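# Set the control box dial to 6

## Task

Rotate the dial on the control box until it points to 6, and make sure the control box is still upright when you finish.

## Robot and tools

Robot: two arms, left_arm and right_arm, each ending in a four-digit hand (index, middle, ring, thumb). right_arm carries a right hand and left_arm a mirrored left hand. Calibrated base poses in the scene frame: left_arm at (-0.034, +0.269, +0.049) m, quat_wxyz (+1.000, 0, 0, -0.002); right_arm at (-0.001, -0.326, +0.045) m, quat_wxyz (+1.000, 0, 0, +0.025). A camera stand is fixed to the floor behind the arms.

Frames: the scene frame has its origin at table-top height, halfway between the nominal bases. +z is up, +x points out over the table, and left_arm sits on the +y side. Image left and right do not follow these names. Each arm's hand pose, velocities, Hand target and wrist-camera pose are reported in that arm's own base frame. The table and the fixed cameras use the scene frame. Reported hand positions and orientations can be a few centimetres off, more so at long reach.

Hand point axes (right hand): +z runs along straight fingers toward the tips, +x runs across the palm away from the thumb, and +y points out of the palm face. On the left hand, +x points toward the thumb instead. A rigid mast at the wrist on the palm side (x +0.05 to +0.10, z -0.16 to -0.11, y up to +0.06 m; x sign flipped on the left hand) can strike objects. Fingertips carry rubber caps over the last 0.03 m. Straight fingertips reach about 0.139 m beyond the knuckles, which sit at z = -0.017 m.

execute_actions(actions, cameras): actions is a list of actions run one after another. Each action lasts 0.5 s and holds up to 15 rows, one per 1/30 s control step. If fewer rows are given, the last row repeats to fill the action. Every row is one flat list of 48 numbers, each in [-1, 1], covering both arms even if only one moves. The order is: left_arm dx, dy, dz, rx, ry, rz; left_gripper's 16 hinge numbers; left_gripper current_limit, speed; then the same 24 numbers for right_arm and right_gripper.

The six pose numbers are an offset, not a pose. They are measured from the arm's Hand target as it stood when the action began, along that arm's base axes, and the rotation turns about the target's position. Every row in an action uses that same starting point, so rows do not stack. A new action starts from the updated target, so sending the same offset twice moves the hand twice. Scale: 1.0 equals 0.6 m for dx, dy, dz, and 180 degrees for rx, ry, rz, which together form one rotation vector. A translation longer than 1.0 is shortened along its direction.

The 16 hinge numbers are absolute goal angles, scaled linearly between each hinge's stops. Order: index_abd, index_mcp, index_pip, index_dip, middle_abd, middle_mcp, middle_pip, middle_dip, ring_abd, ring_mcp, ring_pip, ring_dip, thumb_cmc, thumb_axl, thumb_mcp, thumb_ipl. Each bracket below gives degrees at +1, degrees at -1, and the number that makes the hinge straight:
- finger _abd: +60, -60; 0.00 (toward +1 swings away from the thumb)
- _mcp: +128, -18; -0.75
- _pip: +108, -29; -0.58
- _dip: +117, -21; -0.70
- thumb_cmc: +120, -20; -0.71 (toward +1 brings the thumb in front of the palm)
- thumb_axl: +140, -27; -0.68
- thumb_mcp: +109, -69; -0.23
- thumb_ipl: +108, -77; -0.17
On the left hand, index_pip goals above +92.8 degrees are treated as +92.8, and hand_goal reports that value.

current_limit maps -1..+1 to 0..550 mA, never below 11 mA. It also limits hinge speed, and far below 0 a finger may be too weak to lift. speed sets the goal slew rate to (speed+1)/2 of 8.5 rad/s. Both start at +0.4 and -0.6, and they persist until changed. A 0 in any hand column is a real goal, not 'no change'. To leave a hand as it is, resend its hand_goal, hand_current_limit and hand_speed.

cameras: a list of names (cam_head_left, cam_head_right, cam_high, cam_low, cam_left_wrist, cam_right_wrist, each 672x504), ["all"] for every camera, or [] for none. If left out or null, you get all cameras when actions is empty and none otherwise. An unknown name invalidates the call.

zoom_image(camera, region): returns an enlarged view of region [x0, y0, x1, y1], in pixels from the top-left, at most 504 x 504, taken from that camera's most recent image.

finished_scene(scene = 1): ends the scene permanently. The dial must stay at 6, and the box must stay upright, with the robot no longer touching it.

Results: for each arm, you get Hand target (the last commanded pose after clipping, which the next offsets start from), end_effector_position (m) and end_effector_quat_wxyz. The hand usually stops short of its target and sags low under gravity. Even an all-zero action re-requests the target; if the hand still rests short, send the missing distance as an offset. Orientation commands are clipped to within 40 degrees of the measured orientation, and position takes priority over orientation. Joint velocities may read 'within noise' or be left out. Joint torques include gravity and sensor offsets, are positive toward larger joint angles, and joints 3 and 4 wrap at ±28 N m. For each hand you get: hand_goal; hand_measured (same scale); hand_current_ma (positive pushes toward -1); hand_state, one of moving, goal, blocked or overload; plus hand_current_limit and hand_speed. A finger grips only while its goal lies past the object's surface.

Joint ranges (rad): waist ±2.880, shoulder 0 to 3.142, elbow 0 to 3.019, wrist pitch -1.693 to 1.571, wrist yaw ±1.571, wrist roll ±2.094.

Avoid: knocking the box over or off the table, dropping things, hard hits or shoves, and any contact between the two arms or hands, which can fail the scene. Any motor drawing 495 mA or more for a total of 5 s shuts down for 10 s. Motors heat up when arms are kept stretched out or pushing; results show a MOTOR HOT line at 85 °C, and at 100 °C the arm drops for 30 to 60 s. To stop an arm pressing, command its target back behind the hand's current position. Time passes while you think, and the robot holds its last command meanwhile.

Each tool is called after ">>>" as a command line: name --argument value for each argument, lists and objects as JSON in quotes; but a table of rows of numbers goes row by row, as --pt "numbers of a row", without its own name.

## Session

>>> execute_actions --actions '[]'

Scene clock: 0.00 s.
left_arm: end_effector_position=(+0.4345, -0.1656, +0.1073) hand_goal=(+0.000, -0.754, -0.576, -0.696, +0.000, -0.754, -0.576, -0.696, +0.000, -0.754, -0.576, -0.696, -0.714, -0.678, -0.226, -0.168) hand_measured=(+0.000, -0.754, -0.576, -0.696, +0.000, -0.754, -0.576, -0.696, +0.000, -0.754, -0.576, -0.696, -0.714, -0.678, -0.226, -0.168) hand_current_ma=(+0, +0, +0, +0, +0, +0, +0, +0, +0, +0, +0, +0, +0, +0, +0, +0) hand_state=(goal, goal, goal, goal, goal, goal, goal, goal, goal, goal, goal, goal, goal, goal, goal, goal) hand_current_limit=0.40 hand_speed=-0.60 end_effector_quat_wxyz=(-0.281, +0.940, +0.172, +0.091) | right_arm: end_effector_position=(+0.6651, +0.2718, +0.1260) hand_goal=(+0.000, -0.754, -0.576, -0.696, +0.000, -0.754, -0.576, -0.696, +0.000, -0.754, -0.576, -0.696, -0.714, -0.678, -0.226, -0.168) hand_measured=(+0.000, -0.754, -0.576, -0.696, +0.000, -0.754, -0.576, -0.696, +0.000, -0.754, -0.576, -0.696, -0.714, -0.678, -0.226, -0.168) hand_current_ma=(+0, +0, +0, +0, +0, +0, +0, +0, +0, +0, +0, +0, +0, +0, +0, +0) hand_state=(goal, goal, goal, goal, goal, goal, goal, goal, goal, goal, goal, goal, goal, goal, goal, goal) hand_current_limit=0.40 hand_speed=-0.60 end_effector_quat_wxyz=(-0.179, +0.899, +0.399, +0.023)
Joint positions: left_arm=[-0.5 1.565 1.159 -1.406 -0.554 0.641] | right_arm=[0.417 2.243 2.263 -1.543 -0.36 1.161]
Joint velocities: within noise
Joint torques (N m): no reading
Heat: left arm: hottest wrist roll 35 °C; right arm: hottest waist 33 °C.
Hand target: left_arm +0.4426, -0.1700, +0.1187; -0.272, +0.941, +0.176, +0.101 | right_arm +0.6717, +0.2748, +0.1436; -0.179, +0.897, +0.402, +0.041

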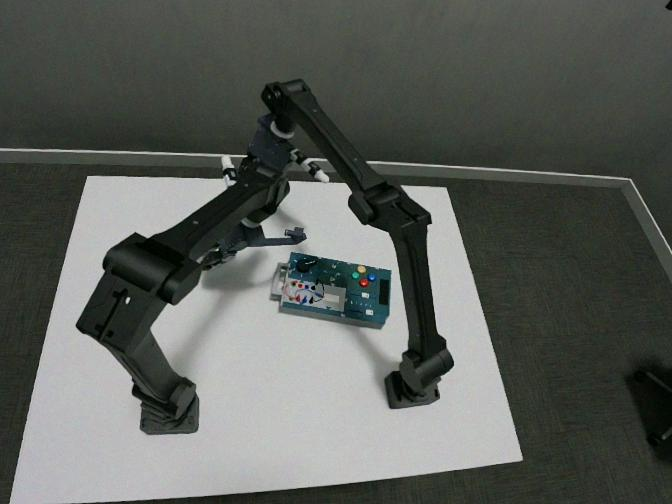

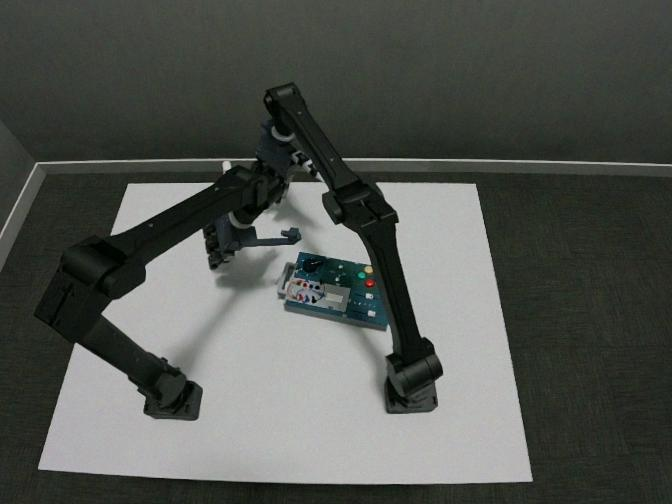

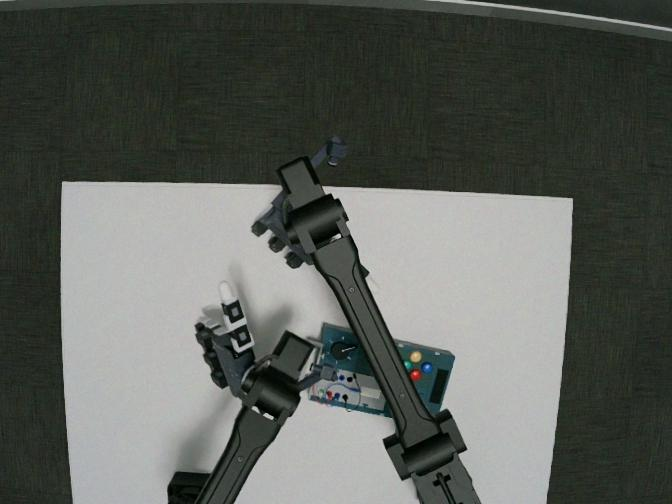

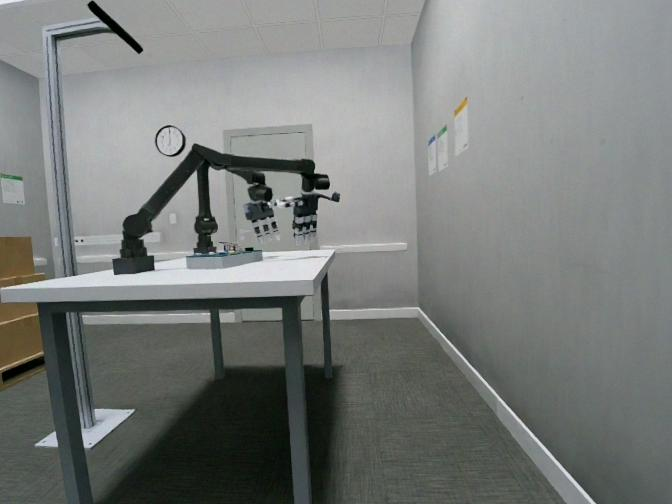

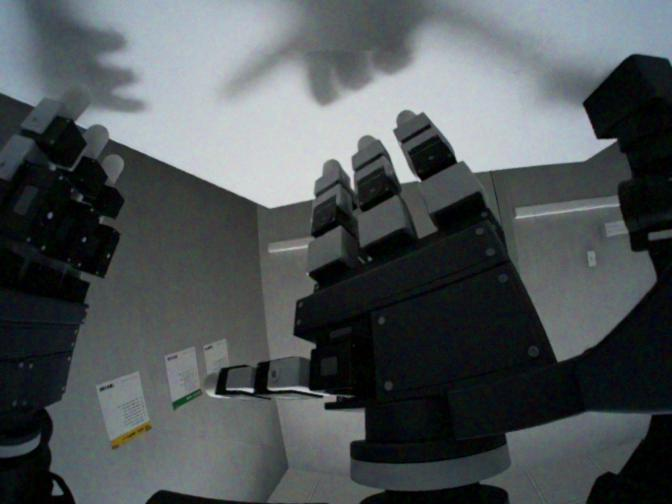

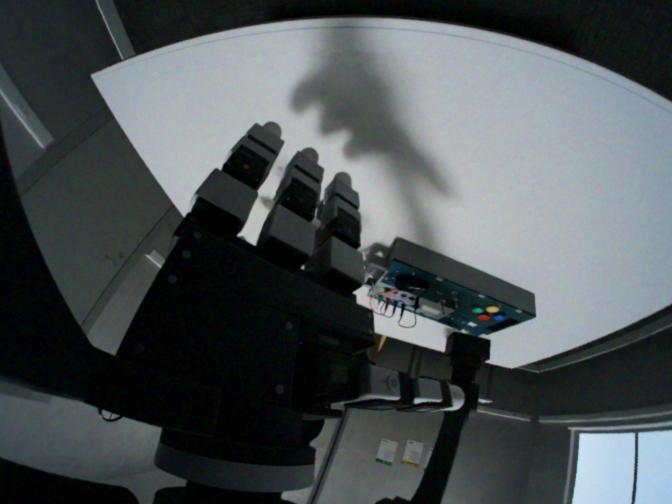

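>>> zoom_image --camera "cam_head_left" --region '[250, 230, 420, 340]'

>>> zoom_image --camera "cam_head_right" --region '[260, 235, 400, 340]'

>>> zoom_image --camera "cam_high" --region '[290, 310, 470, 430]'

>>> zoom_image --camera "cam_right_wrist" --region '[350, 220, 550, 370]'

>>> zoom_image --camera "cam_low" --region '[100, 140, 360, 300]'

Scaled by 2.965 from the camera's 672x504 image, which has a finer 960x720 frame.

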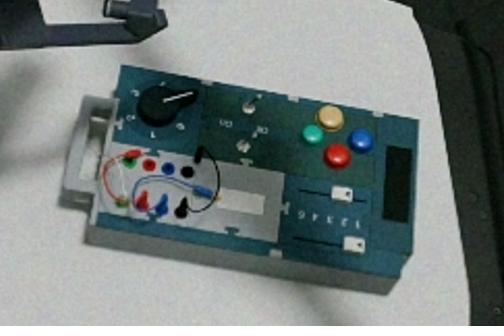

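Scaled by 3.600 from the camera's 672x504 image, which has a finer 960x720 frame.

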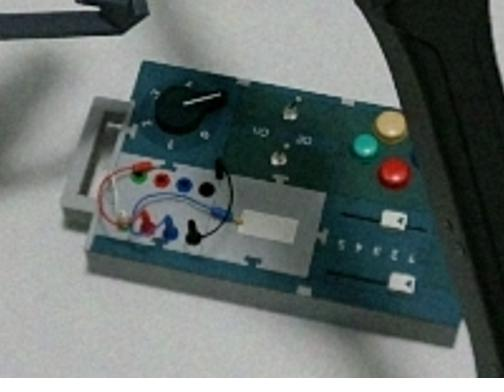

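Scaled by 2.800 from the camera's 672x504 image, which has a finer 960x720 frame.

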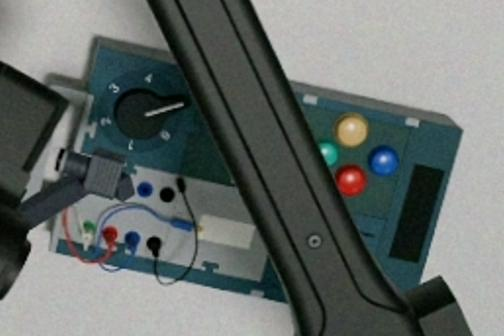

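Scaled by 2.520 from the camera's 672x504 image, which has a finer 960x720 frame.

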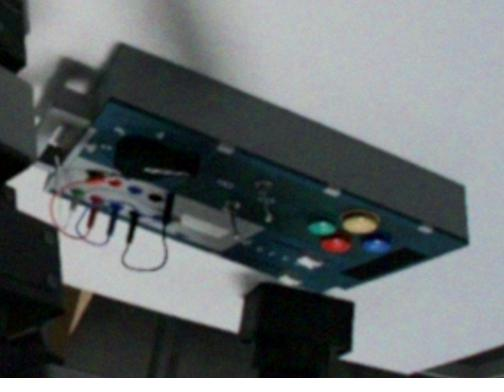

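Scaled by 1.938 from the camera's 672x504 image, which has a finer 960x720 frame.

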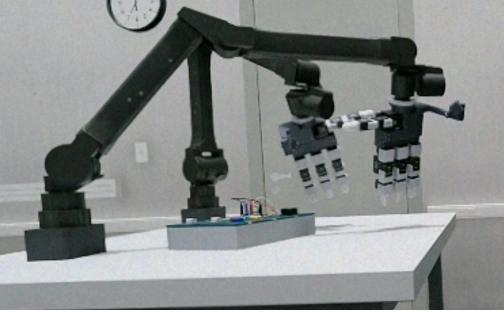

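>>> zoom_image --camera "cam_head_left" --region '[284, 248, 332, 284]'

>>> zoom_image --camera "cam_head_right" --region '[290, 246, 338, 282]'

>>> zoom_image --camera "cam_high" --region '[316, 328, 364, 370]'

Scaled by 10.500 from the camera's 672x504 image, which has a finer 960x720 frame.

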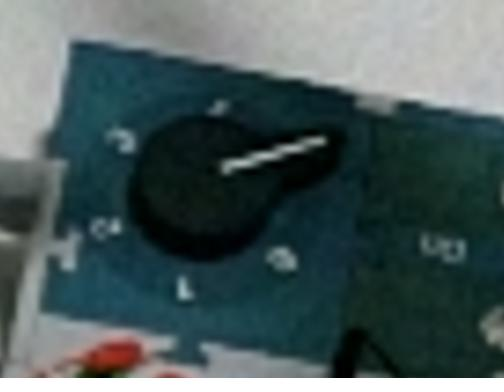

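Scaled by 10.500 from the camera's 672x504 image, which has a finer 960x720 frame.

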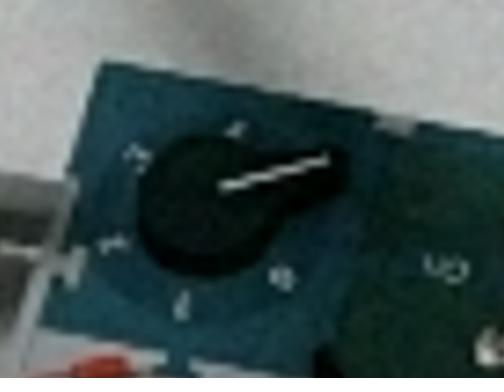

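Scaled by 10.500 from the camera's 672x504 image, which has a finer 960x720 frame.

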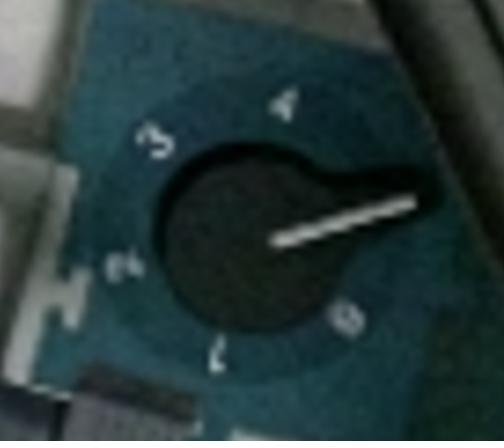

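>>> execute_actions --actions '[[[0,0,0,0,0,0, 0,-0.754,-0.576,-0.696, 0,-0.89,0.86,0.6, 0,-0.89,0.86,0.6, -0.714,-0.678,-0.226,-0.168, 0.4,-0.6, -0.02,-0.04,0.08,0,0,-0.02, 0,-0.754,-0.576,-0.696, 0,-0.754,-0.576,-0.696, 0,-0.754,-0.576,-0.696, -0.714,-0.678,-0.226,-0.168, 0.4,-0.6]],[[0,0,0,0,0,0, 0,-0.754,-0.576,-0.696, 0,-0.89,0.86,0.6, 0,-0.89,0.86,0.6, -0.714,-0.678,-0.226,-0.168, 0.4,-0.6, -0.04,-0.12,0.06,0,0,-0.042, 0,-0.754,-0.576,-0.696, 0,-0.754,-0.576,-0.696, 0,-0.754,-0.576,-0.696, -0.714,-0.678,-0.226,-0.168, 0.4,-0.6]],[[0,0,0,0,0,0, 0,-0.754,-0.576,-0.696, 0,-0.89,0.86,0.6, 0,-0.89,0.86,0.6, -0.714,-0.678,-0.226,-0.168, 0.4,-0.6, -0.05,-0.125,0.03,0,0,-0.042, 0,-0.754,-0.576,-0.696, 0,-0.754,-0.576,-0.696, 0,-0.754,-0.576,-0.696, -0.714,-0.678,-0.226,-0.168, 0.4,-0.6]]]'

Scene clock: 5.90 s.
left_arm: end_effector_position=(+0.4345, -0.1656, +0.1073) hand_goal=(+0.000, -0.754, -0.576, -0.696, +0.000, -0.890, +0.860, +0.600, +0.000, -0.890, +0.860, +0.600, -0.714, -0.678, -0.226, -0.168) hand_measured=(+0.000, -0.750, -0.576, -0.696, +0.000, -0.880, +0.854, +0.598, +0.000, -0.878, +0.852, +0.596, -0.712, -0.678, -0.224, -0.168) hand_current_ma=(+0, +8, -1, +0, +0, +24, -12, -4, +0, +26, -13, -5, +3, +1, +3, +0) hand_state=(goal, goal, goal, goal, goal, goal, goal, goal, goal, goal, goal, goal, goal, goal, goal, goal) hand_current_limit=0.40 hand_speed=-0.60 end_effector_quat_wxyz=(-0.281, +0.940, +0.172, +0.091) | right_arm: end_effector_position=(+0.6069, +0.1002, +0.2368) hand_goal=(+0.000, -0.754, -0.576, -0.696, +0.000, -0.754, -0.576, -0.696, +0.000, -0.754, -0.576, -0.696, -0.714, -0.678, -0.226, -0.168) hand_measured=(+0.000, -0.750, -0.576, -0.696, +0.000, -0.752, -0.576, -0.696, +0.000, -0.752, -0.576, -0.696, -0.712, -0.678, -0.224, -0.168) hand_current_ma=(+0, +1, +0, +0, +0, +1, +0, +0, +0, +1, +0, +0, +0, +0, +1, +0) hand_state=(goal, goal, goal, goal, goal, goal, goal, goal, goal, goal, goal, goal, goal, goal, goal, goal) hand_current_limit=0.40 hand_speed=-0.60 end_effector_quat_wxyz=(-0.170, +0.951, +0.250, +0.058)
Joint positions: left_arm=[-0.5 1.565 1.159 -1.406 -0.554 0.641] | right_arm=[0.203 1.887 1.973 -1.555 -0.347 1.278]
Joint torques (N m): left_arm=[-0.15 -11.93 8.28 -0.05 -0.68 -0.11] | right_arm=[0.32 -20.54 7.91 1.05 -0.4 0.09]
Heat: left arm: hottest wrist roll 35 °C; right arm: hottest waist 33 °C.
Hand target: left_arm +0.4426, -0.1700, +0.1187; -0.272, +0.941, +0.176, +0.101 | right_arm +0.6056, +0.1039, +0.2458; -0.170, +0.951, +0.250, +0.070
Off the commanded pose: left_arm 0.015 m, 2 deg | right_arm 0.010 m, 1 deg.

>>> execute_actions --actions '[[[0,0,0,0,0,0, 0,-0.754,-0.576,-0.696, 0,-0.89,0.86,0.6, 0,-0.89,0.86,0.6, -0.714,-0.678,-0.226,-0.168, 0.4,-0.6, -0.062,-0.145,0.01,0,0,-0.045, 0,-0.754,-0.576,-0.696, 0,-0.754,-0.576,-0.696, 0,-0.754,-0.576,-0.696, -0.714,-0.678,-0.226,-0.168, 0.4,-0.6]],[[0,0,0,0,0,0, 0,-0.754,-0.576,-0.696, 0,-0.89,0.86,0.6, 0,-0.89,0.86,0.6, -0.714,-0.678,-0.226,-0.168, 0.4,-0.6, -0.062,-0.145,0.01,0,0,-0.045, 0,-0.754,-0.576,-0.696, 0,-0.754,-0.576,-0.696, 0,-0.754,-0.576,-0.696, -0.714,-0.678,-0.226,-0.168, 0.4,-0.6]],[[0,0,0.05,-0.0587,0.0218,-0.038, 0,-0.754,-0.576,-0.696, 0,-0.89,0.86,0.6, 0,-0.89,0.86,0.6, -0.714,-0.678,-0.226,-0.168, 0.4,-0.6, -0.062,-0.145,0.0,0,0,-0.045, 0,-0.754,-0.576,-0.696, 0,-0.754,-0.576,-0.696, 0,-0.754,-0.576,-0.696, -0.714,-0.678,-0.226,-0.168, 0.4,-0.6]],[[0,0,0.06,-0.0587,0.0218,-0.038, 0,-0.754,-0.576,-0.696, 0,-0.89,0.86,0.6, 0,-0.89,0.86,0.6, -0.714,-0.678,-0.226,-0.168, 0.4,-0.6, -0.062,-0.145,0.0,0,0,-0.045, 0,-0.754,-0.576,-0.696, 0,-0.754,-0.576,-0.696, 0,-0.754,-0.576,-0.696, -0.714,-0.678,-0.226,-0.168, 0.4,-0.6]],[[0,0,0.06,-0.0587,0.0218,-0.038, 0,-0.754,-0.576,-0.696, 0,-0.89,0.86,0.6, 0,-0.89,0.86,0.6, -0.714,-0.678,-0.226,-0.168, 0.4,-0.6, -0.062,-0.145,0.0,0,0,-0.045, 0,-0.754,-0.576,-0.696, 0,-0.754,-0.576,-0.696, 0,-0.754,-0.576,-0.696, -0.714,-0.678,-0.226,-0.168, 0.4,-0.6]]]' --cameras '["all"]'

Scene clock: 11.07 s.
left_arm: end_effector_position=(+0.4292, -0.1653, +0.2016) hand_goal=(+0.000, -0.754, -0.576, -0.696, +0.000, -0.890, +0.860, +0.600, +0.000, -0.890, +0.860, +0.600, -0.714, -0.678, -0.226, -0.168) hand_measured=(+0.000, -0.750, -0.576, -0.696, +0.000, -0.888, +0.854, +0.598, +0.000, -0.886, +0.852, +0.598, -0.712, -0.678, -0.222, -0.168) hand_current_ma=(+0, +7, -1, +0, +0, +4, -12, -4, +0, +5, -13, -4, +3, +1, +6, +0) hand_state=(goal, goal, goal, goal, goal, goal, goal, goal, goal, goal, goal, goal, goal, goal, goal, goal) hand_current_limit=0.40 hand_speed=-0.60 end_effector_quat_wxyz=(-0.007, +1.000, +0.009, -0.017) | right_arm: end_effector_position=(+0.4035, -0.3260, +0.2379) hand_goal=(+0.000, -0.754, -0.576, -0.696, +0.000, -0.754, -0.576, -0.696, +0.000, -0.754, -0.576, -0.696, -0.714, -0.678, -0.226, -0.168) hand_measured=(+0.000, -0.750, -0.576, -0.696, +0.000, -0.750, -0.576, -0.696, +0.000, -0.750, -0.576, -0.696, -0.712, -0.678, -0.224, -0.168) hand_current_ma=(+0, +2, +0, +0, +0, +2, +0, +0, +0, +2, +0, +0, +1, +0, +1, +0) hand_state=(goal, goal, goal, goal, goal, goal, goal, goal, goal, goal, goal, goal, goal, goal, goal, goal) hand_current_limit=0.40 hand_speed=-0.60 end_effector_quat_wxyz=(-0.144, +0.978, -0.107, +0.108)
Joint positions: left_arm=[-0.198 1.454 1.287 -1.439 -0.006 1.355] | right_arm=[-0.639 1.63 1.629 -1.528 -0.359 1.157]
Joint torques (N m): left_arm=[-0.21 -10.11 11.41 0.03 0.15 0.12] | right_arm=[0.56 -13.57 13.19 -0.03 -0.44 -0.13]
Heat: left arm: hottest wrist roll 35 °C; right arm: hottest waist 33 °C.
Hand target: left_arm +0.4427, -0.1698, +0.2206; -0.001, +1.000, +0.000, +0.001 | right_arm +0.4197, -0.3311, +0.2577; -0.136, +0.978, -0.094, +0.124
Off the commanded pose: left_arm 0.024 m, 2 deg | right_arm 0.026 m, 3 deg.

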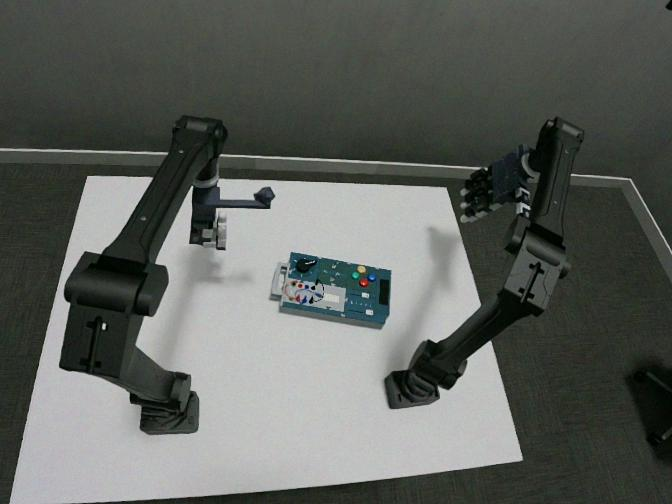

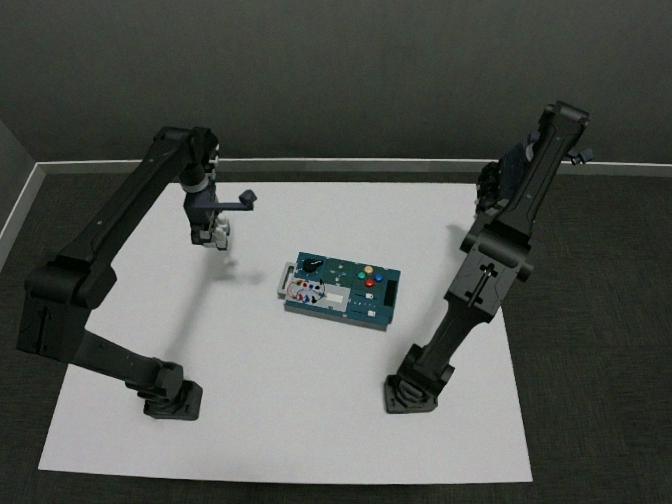

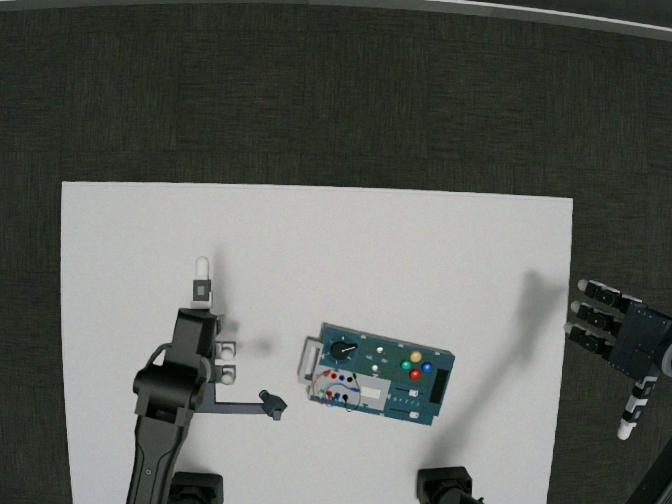

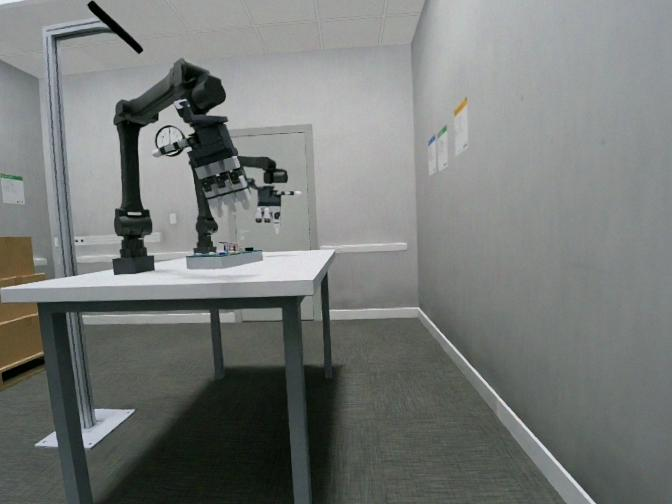

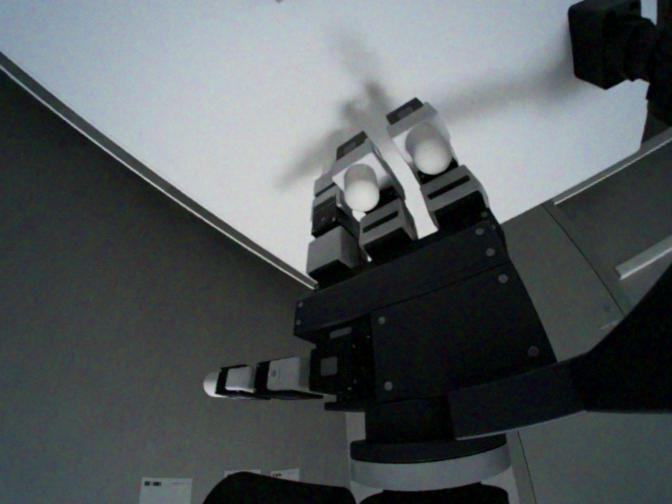

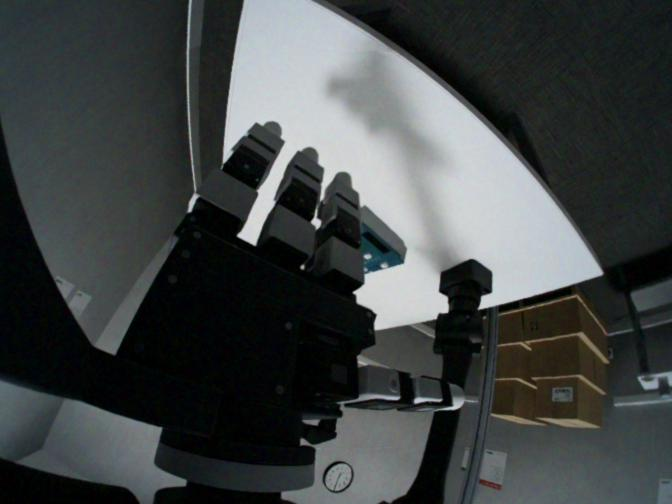

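>>> execute_actions --actions '[[[-0.01,-0.05,0.025,0,0,0, 0,-0.754,-0.576,-0.696, 0,-0.89,0.86,0.6, 0,-0.89,0.86,0.6, -0.714,-0.678,-0.226,-0.168, 0.4,-0.6, 0,0,0,0,0,0, 0,-0.754,-0.576,-0.696, 0,-0.754,-0.576,-0.696, 0,-0.754,-0.576,-0.696, -0.714,-0.678,-0.226,-0.168, 0.4,-0.6]],[[-0.024,-0.12,0.02,0,0,0, 0,-0.754,-0.576,-0.696, 0,-0.89,0.86,0.6, 0,-0.89,0.86,0.6, -0.714,-0.678,-0.226,-0.168, 0.4,-0.6, 0,0,0,0,0,0, 0,-0.754,-0.576,-0.696, 0,-0.754,-0.576,-0.696, 0,-0.754,-0.576,-0.696, -0.714,-0.678,-0.226,-0.168, 0.4,-0.6]],[[-0.024,-0.12,0.0,0,0,0, 0,-0.754,-0.576,-0.696, 0,-0.89,0.86,0.6, 0,-0.89,0.86,0.6, -0.714,-0.678,-0.226,-0.168, 0.4,-0.6, 0,0,0,0,0,0, 0,-0.754,-0.576,-0.696, 0,-0.754,-0.576,-0.696, 0,-0.754,-0.576,-0.696, -0.714,-0.678,-0.226,-0.168, 0.4,-0.6]],[[-0.024,-0.12,0.0,0,0,0, 0,-0.754,-0.576,-0.696, 0,-0.89,0.86,0.6, 0,-0.89,0.86,0.6, -0.714,-0.678,-0.226,-0.168, 0.4,-0.6, 0,0,0,0,0,0, 0,-0.754,-0.576,-0.696, 0,-0.754,-0.576,-0.696, 0,-0.754,-0.576,-0.696, -0.714,-0.678,-0.226,-0.168, 0.4,-0.6]]]' --cameras '["all"]'

Scene clock: 14.83 s.
left_arm: end_effector_position=(+0.3793, -0.4088, +0.2300) hand_goal=(+0.000, -0.754, -0.576, -0.696, +0.000, -0.890, +0.860, +0.600, +0.000, -0.890, +0.860, +0.600, -0.714, -0.678, -0.226, -0.168) hand_measured=(+0.000, -0.752, -0.576, -0.696, +0.000, -0.890, +0.854, +0.598, +0.000, -0.890, +0.852, +0.598, -0.714, -0.678, -0.222, -0.168) hand_current_ma=(+0, +2, -1, +0, +0, +1, -12, -3, +0, +1, -13, -4, +0, +1, +6, +0) hand_state=(goal, goal, goal, goal, goal, goal, goal, goal, goal, goal, goal, goal, goal, goal, goal, goal) hand_current_limit=0.40 hand_speed=-0.60 end_effector_quat_wxyz=(-0.011, +1.000, -0.010, -0.012) | right_arm: end_effector_position=(+0.4035, -0.3260, +0.2379) hand_goal=(+0.000, -0.754, -0.576, -0.696, +0.000, -0.754, -0.576, -0.696, +0.000, -0.754, -0.576, -0.696, -0.714, -0.678, -0.226, -0.168) hand_measured=(+0.000, -0.750, -0.576, -0.696, +0.000, -0.750, -0.576, -0.696, +0.000, -0.750, -0.576, -0.696, -0.712, -0.678, -0.224, -0.168) hand_current_ma=(+0, +2, +0, +0, +0, +2, +0, +0, +0, +2, +0, +0, +1, +0, +1, +0) hand_state=(goal, goal, goal, goal, goal, goal, goal, goal, goal, goal, goal, goal, goal, goal, goal, goal) hand_current_limit=0.40 hand_speed=-0.60 end_effector_quat_wxyz=(-0.144, +0.978, -0.107, +0.108)
Joint positions: left_arm=[-0.733 1.624 1.558 -1.538 0 0.857] | right_arm=[-0.639 1.63 1.629 -1.528 -0.359 1.157]
Joint torques (N m): left_arm=[0.21 -12.86 11.49 0.09 -0.1 -0.21] | right_arm=[0.56 -13.57 13.19 -0.05 -0.44 -0.13]
Heat: left arm: hottest wrist roll 35 °C; right arm: hottest waist 33 °C.
Hand target: left_arm +0.3935, -0.4159, +0.2475; -0.001, +1.000, +0.000, +0.001 | right_arm +0.4197, -0.3311, +0.2577; -0.136, +0.978, -0.094, +0.124
Off the commanded pose: left_arm 0.024 m, 2 deg | right_arm 0.026 m, 3 deg.

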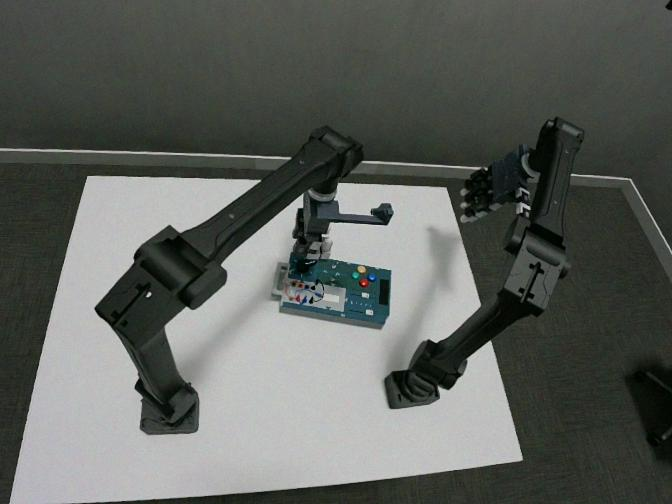

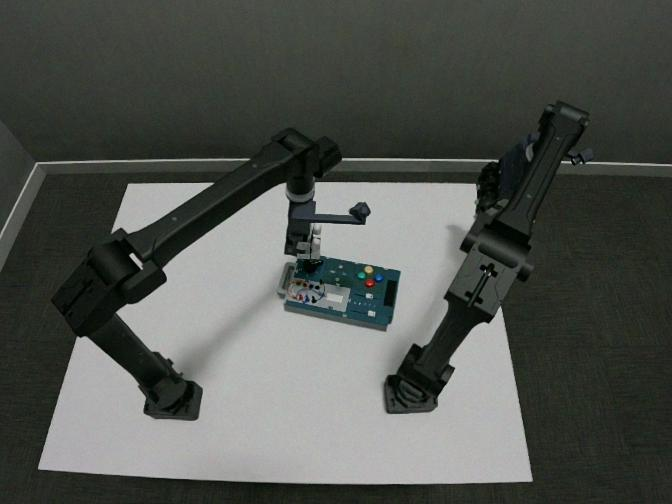

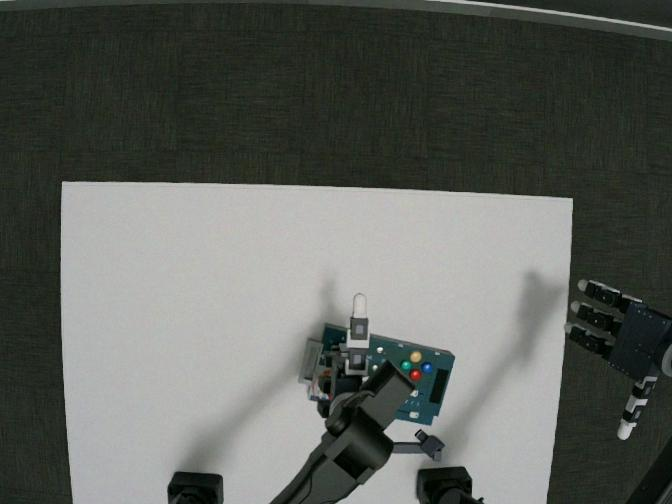

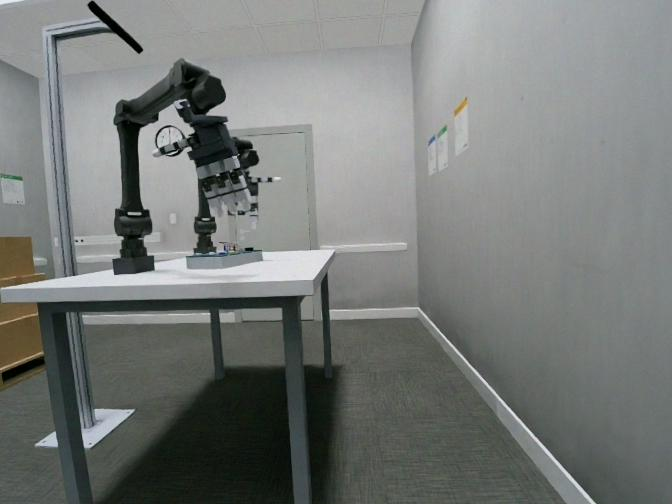

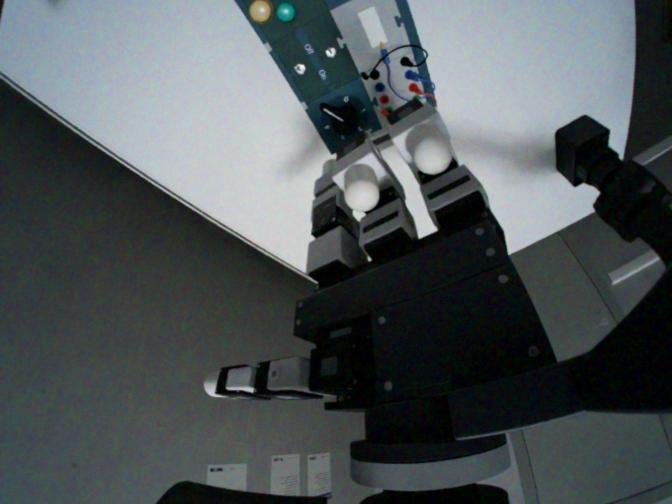

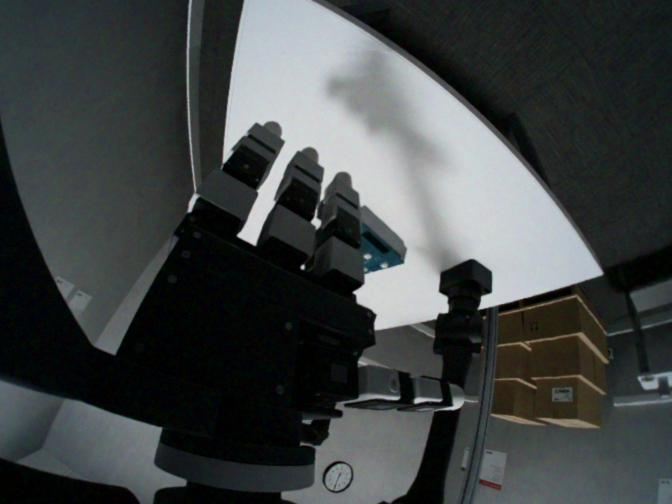

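>>> zoom_image --camera "cam_left_wrist" --region '[230, 0, 480, 250]'

>>> zoom_image --camera "cam_head_left" --region '[260, 190, 400, 330]'

>>> zoom_image --camera "cam_low" --region '[170, 130, 320, 290]'

>>> zoom_image --camera "cam_high" --region '[290, 280, 470, 460]'

>>> zoom_image --camera "cam_head_right" --region '[260, 180, 410, 330]'

Scaled by 2.016 from the camera's 672x504 image, which has a finer 960x720 frame.

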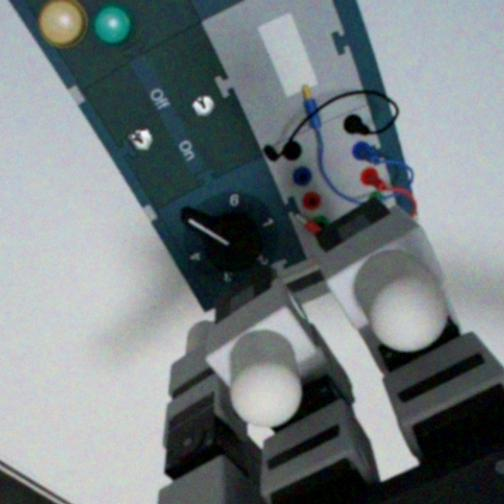

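Scaled by 3.600 from the camera's 672x504 image, which has a finer 960x720 frame.

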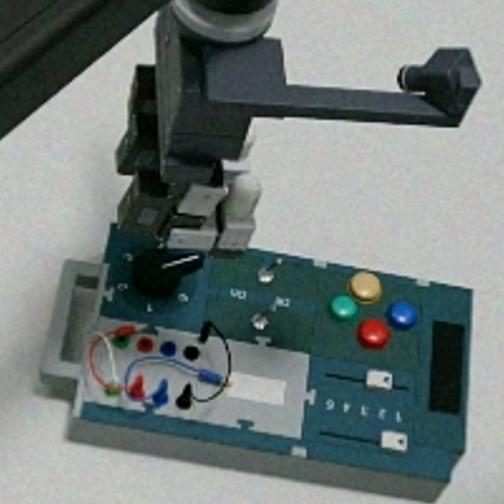

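Scaled by 3.150 from the camera's 672x504 image, which has a finer 960x720 frame.

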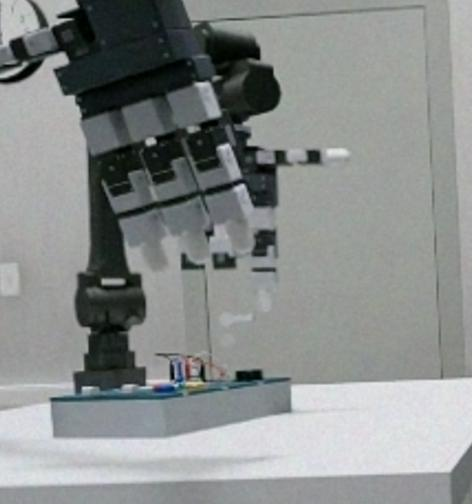

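Scaled by 2.800 from the camera's 672x504 image, which has a finer 960x720 frame.

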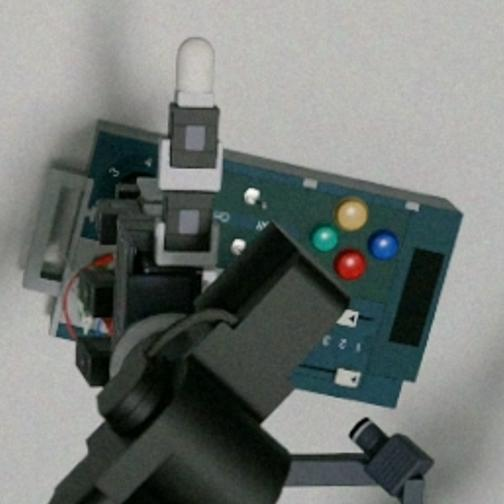

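Scaled by 3.360 from the camera's 672x504 image, which has a finer 960x720 frame.

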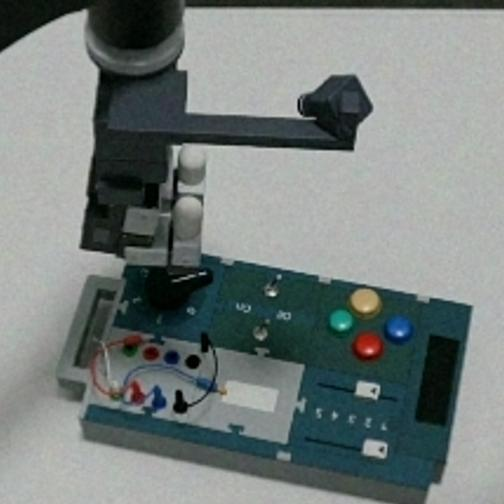

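>>> execute_actions --actions '[[[0.0333,-0.02,-0.0667,0,0,0, 0,-0.754,-0.576,-0.696, 0,-0.89,0.86,0.6, 0,-0.89,0.86,0.6, -0.714,-0.678,-0.226,-0.168, 0.4,-0.6, 0,0,0,0,0,0, 0,-0.754,-0.576,-0.696, 0,-0.754,-0.576,-0.696, 0,-0.754,-0.576,-0.696, -0.714,-0.678,-0.226,-0.168, 0.4,-0.6]]]' --cameras '["cam_left_wrist", "cam_low", "cam_head_left", "cam_high"]'

>>> zoom_image --camera "cam_left_wrist" --region '[270, 60, 420, 270]'

>>> zoom_image --camera "cam_low" --region '[180, 190, 300, 280]'

>>> zoom_image --camera "cam_high" --region '[290, 290, 410, 410]'

>>> zoom_image --camera "cam_head_left" --region '[270, 200, 350, 300]'

Scene clock: 17.27 s.
left_arm: end_effector_position=(+0.3983, -0.4223, +0.1900) hand_goal=(+0.000, -0.754, -0.576, -0.696, +0.000, -0.890, +0.860, +0.600, +0.000, -0.890, +0.860, +0.600, -0.714, -0.678, -0.226, -0.168) hand_measured=(+0.000, -0.752, -0.576, -0.696, +0.000, -0.890, +0.854, +0.598, +0.000, -0.890, +0.852, +0.598, -0.714, -0.678, -0.222, -0.168) hand_current_ma=(+0, +2, -1, +0, +0, +1, -12, -3, +0, +1, -13, -4, +0, +1, +6, +0) hand_state=(goal, goal, goal, goal, goal, goal, goal, goal, goal, goal, goal, goal, goal, goal, goal, goal) hand_current_limit=0.40 hand_speed=-0.60 end_effector_quat_wxyz=(-0.016, +1.000, -0.007, -0.018) | right_arm: end_effector_position=(+0.4035, -0.3260, +0.2379) hand_goal=(+0.000, -0.754, -0.576, -0.696, +0.000, -0.754, -0.576, -0.696, +0.000, -0.754, -0.576, -0.696, -0.714, -0.678, -0.226, -0.168) hand_measured=(+0.000, -0.750, -0.576, -0.696, +0.000, -0.750, -0.576, -0.696, +0.000, -0.750, -0.576, -0.696, -0.712, -0.678, -0.224, -0.168) hand_current_ma=(+0, +2, +0, +0, +0, +2, +0, +0, +0, +2, +0, +0, +1, +0, +1, +0) hand_state=(goal, goal, goal, goal, goal, goal, goal, goal, goal, goal, goal, goal, goal, goal, goal, goal) hand_current_limit=0.40 hand_speed=-0.60 end_effector_quat_wxyz=(-0.144, +0.978, -0.107, +0.108)
Joint positions: left_arm=[-0.729 1.705 1.558 -1.472 0 0.856] | right_arm=[-0.639 1.63 1.629 -1.528 -0.359 1.157]
Joint torques (N m): left_arm=[0.5 -14.86 10.29 0.69 -0.12 -0.12] | right_arm=[0.56 -13.63 13.19 -0.05 -0.44 -0.13]
Heat: left arm: hottest wrist roll 35 °C; right arm: hottest elbow 34 °C.
Hand target: left_arm +0.4134, -0.4279, +0.2076; -0.001, +1.000, +0.000, +0.001 | right_arm +0.4197, -0.3311, +0.2577; -0.136, +0.978, -0.094, +0.124
Off the commanded pose: left_arm 0.024 m, 3 deg | right_arm 0.026 m, 3 deg.
Images, in order (width x height): cam_head_left 672x504, cam_high 672x504, cam_low 672x504, cam_left_wrist 672x504.

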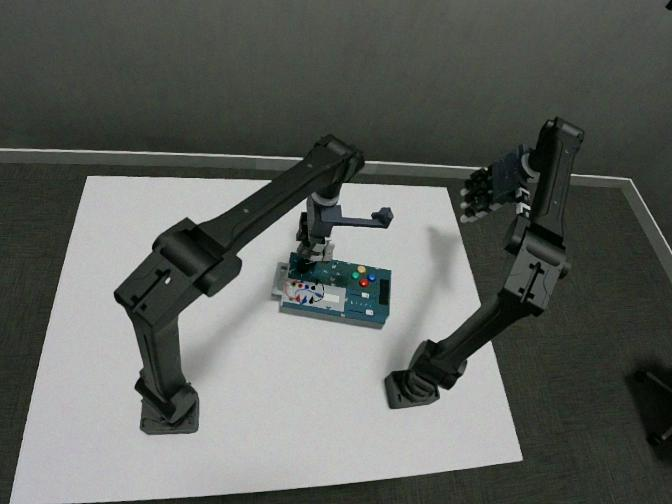

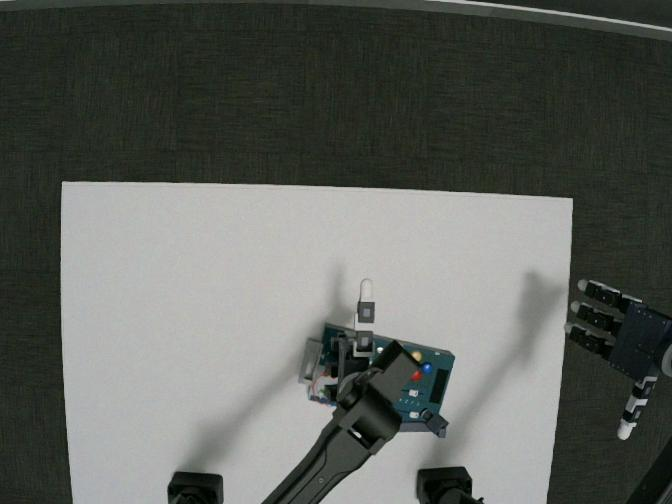

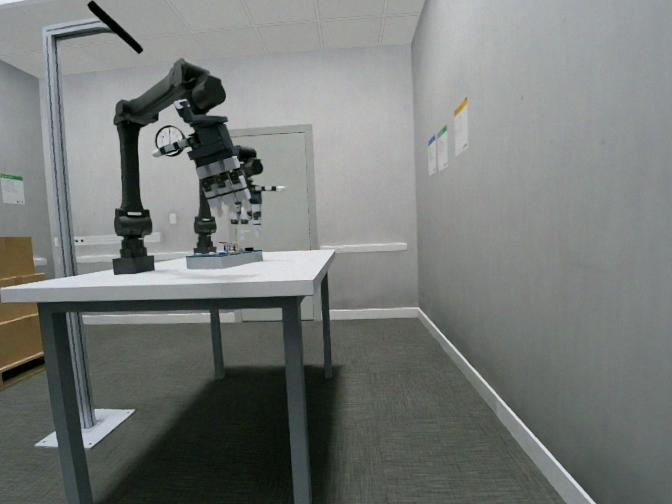

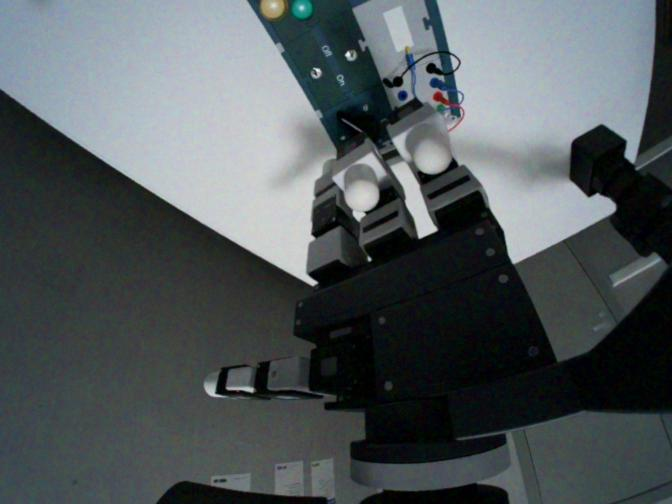

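Scaled by 2.400 from the camera's 672x504 image, which has a finer 960x720 frame.

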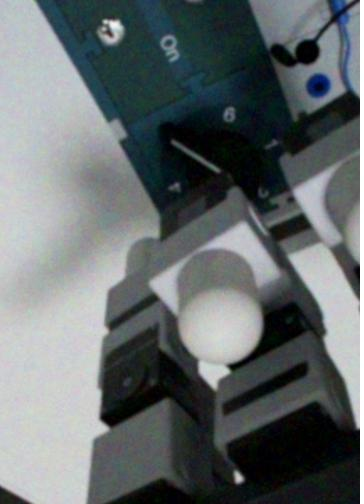

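Scaled by 4.200 from the camera's 672x504 image, which has a finer 960x720 frame.

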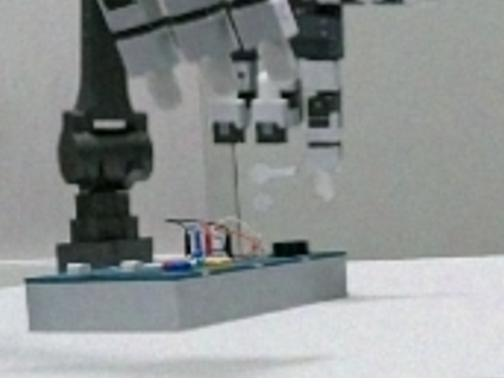

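Scaled by 4.200 from the camera's 672x504 image, which has a finer 960x720 frame.

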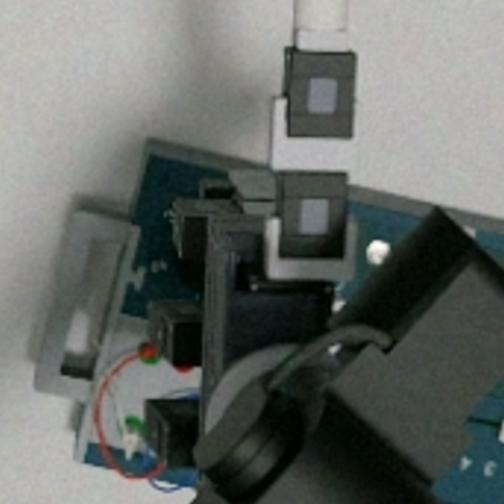

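Scaled by 5.040 from the camera's 672x504 image, which has a finer 960x720 frame.

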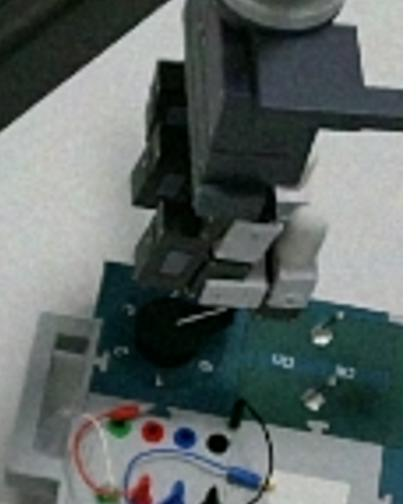

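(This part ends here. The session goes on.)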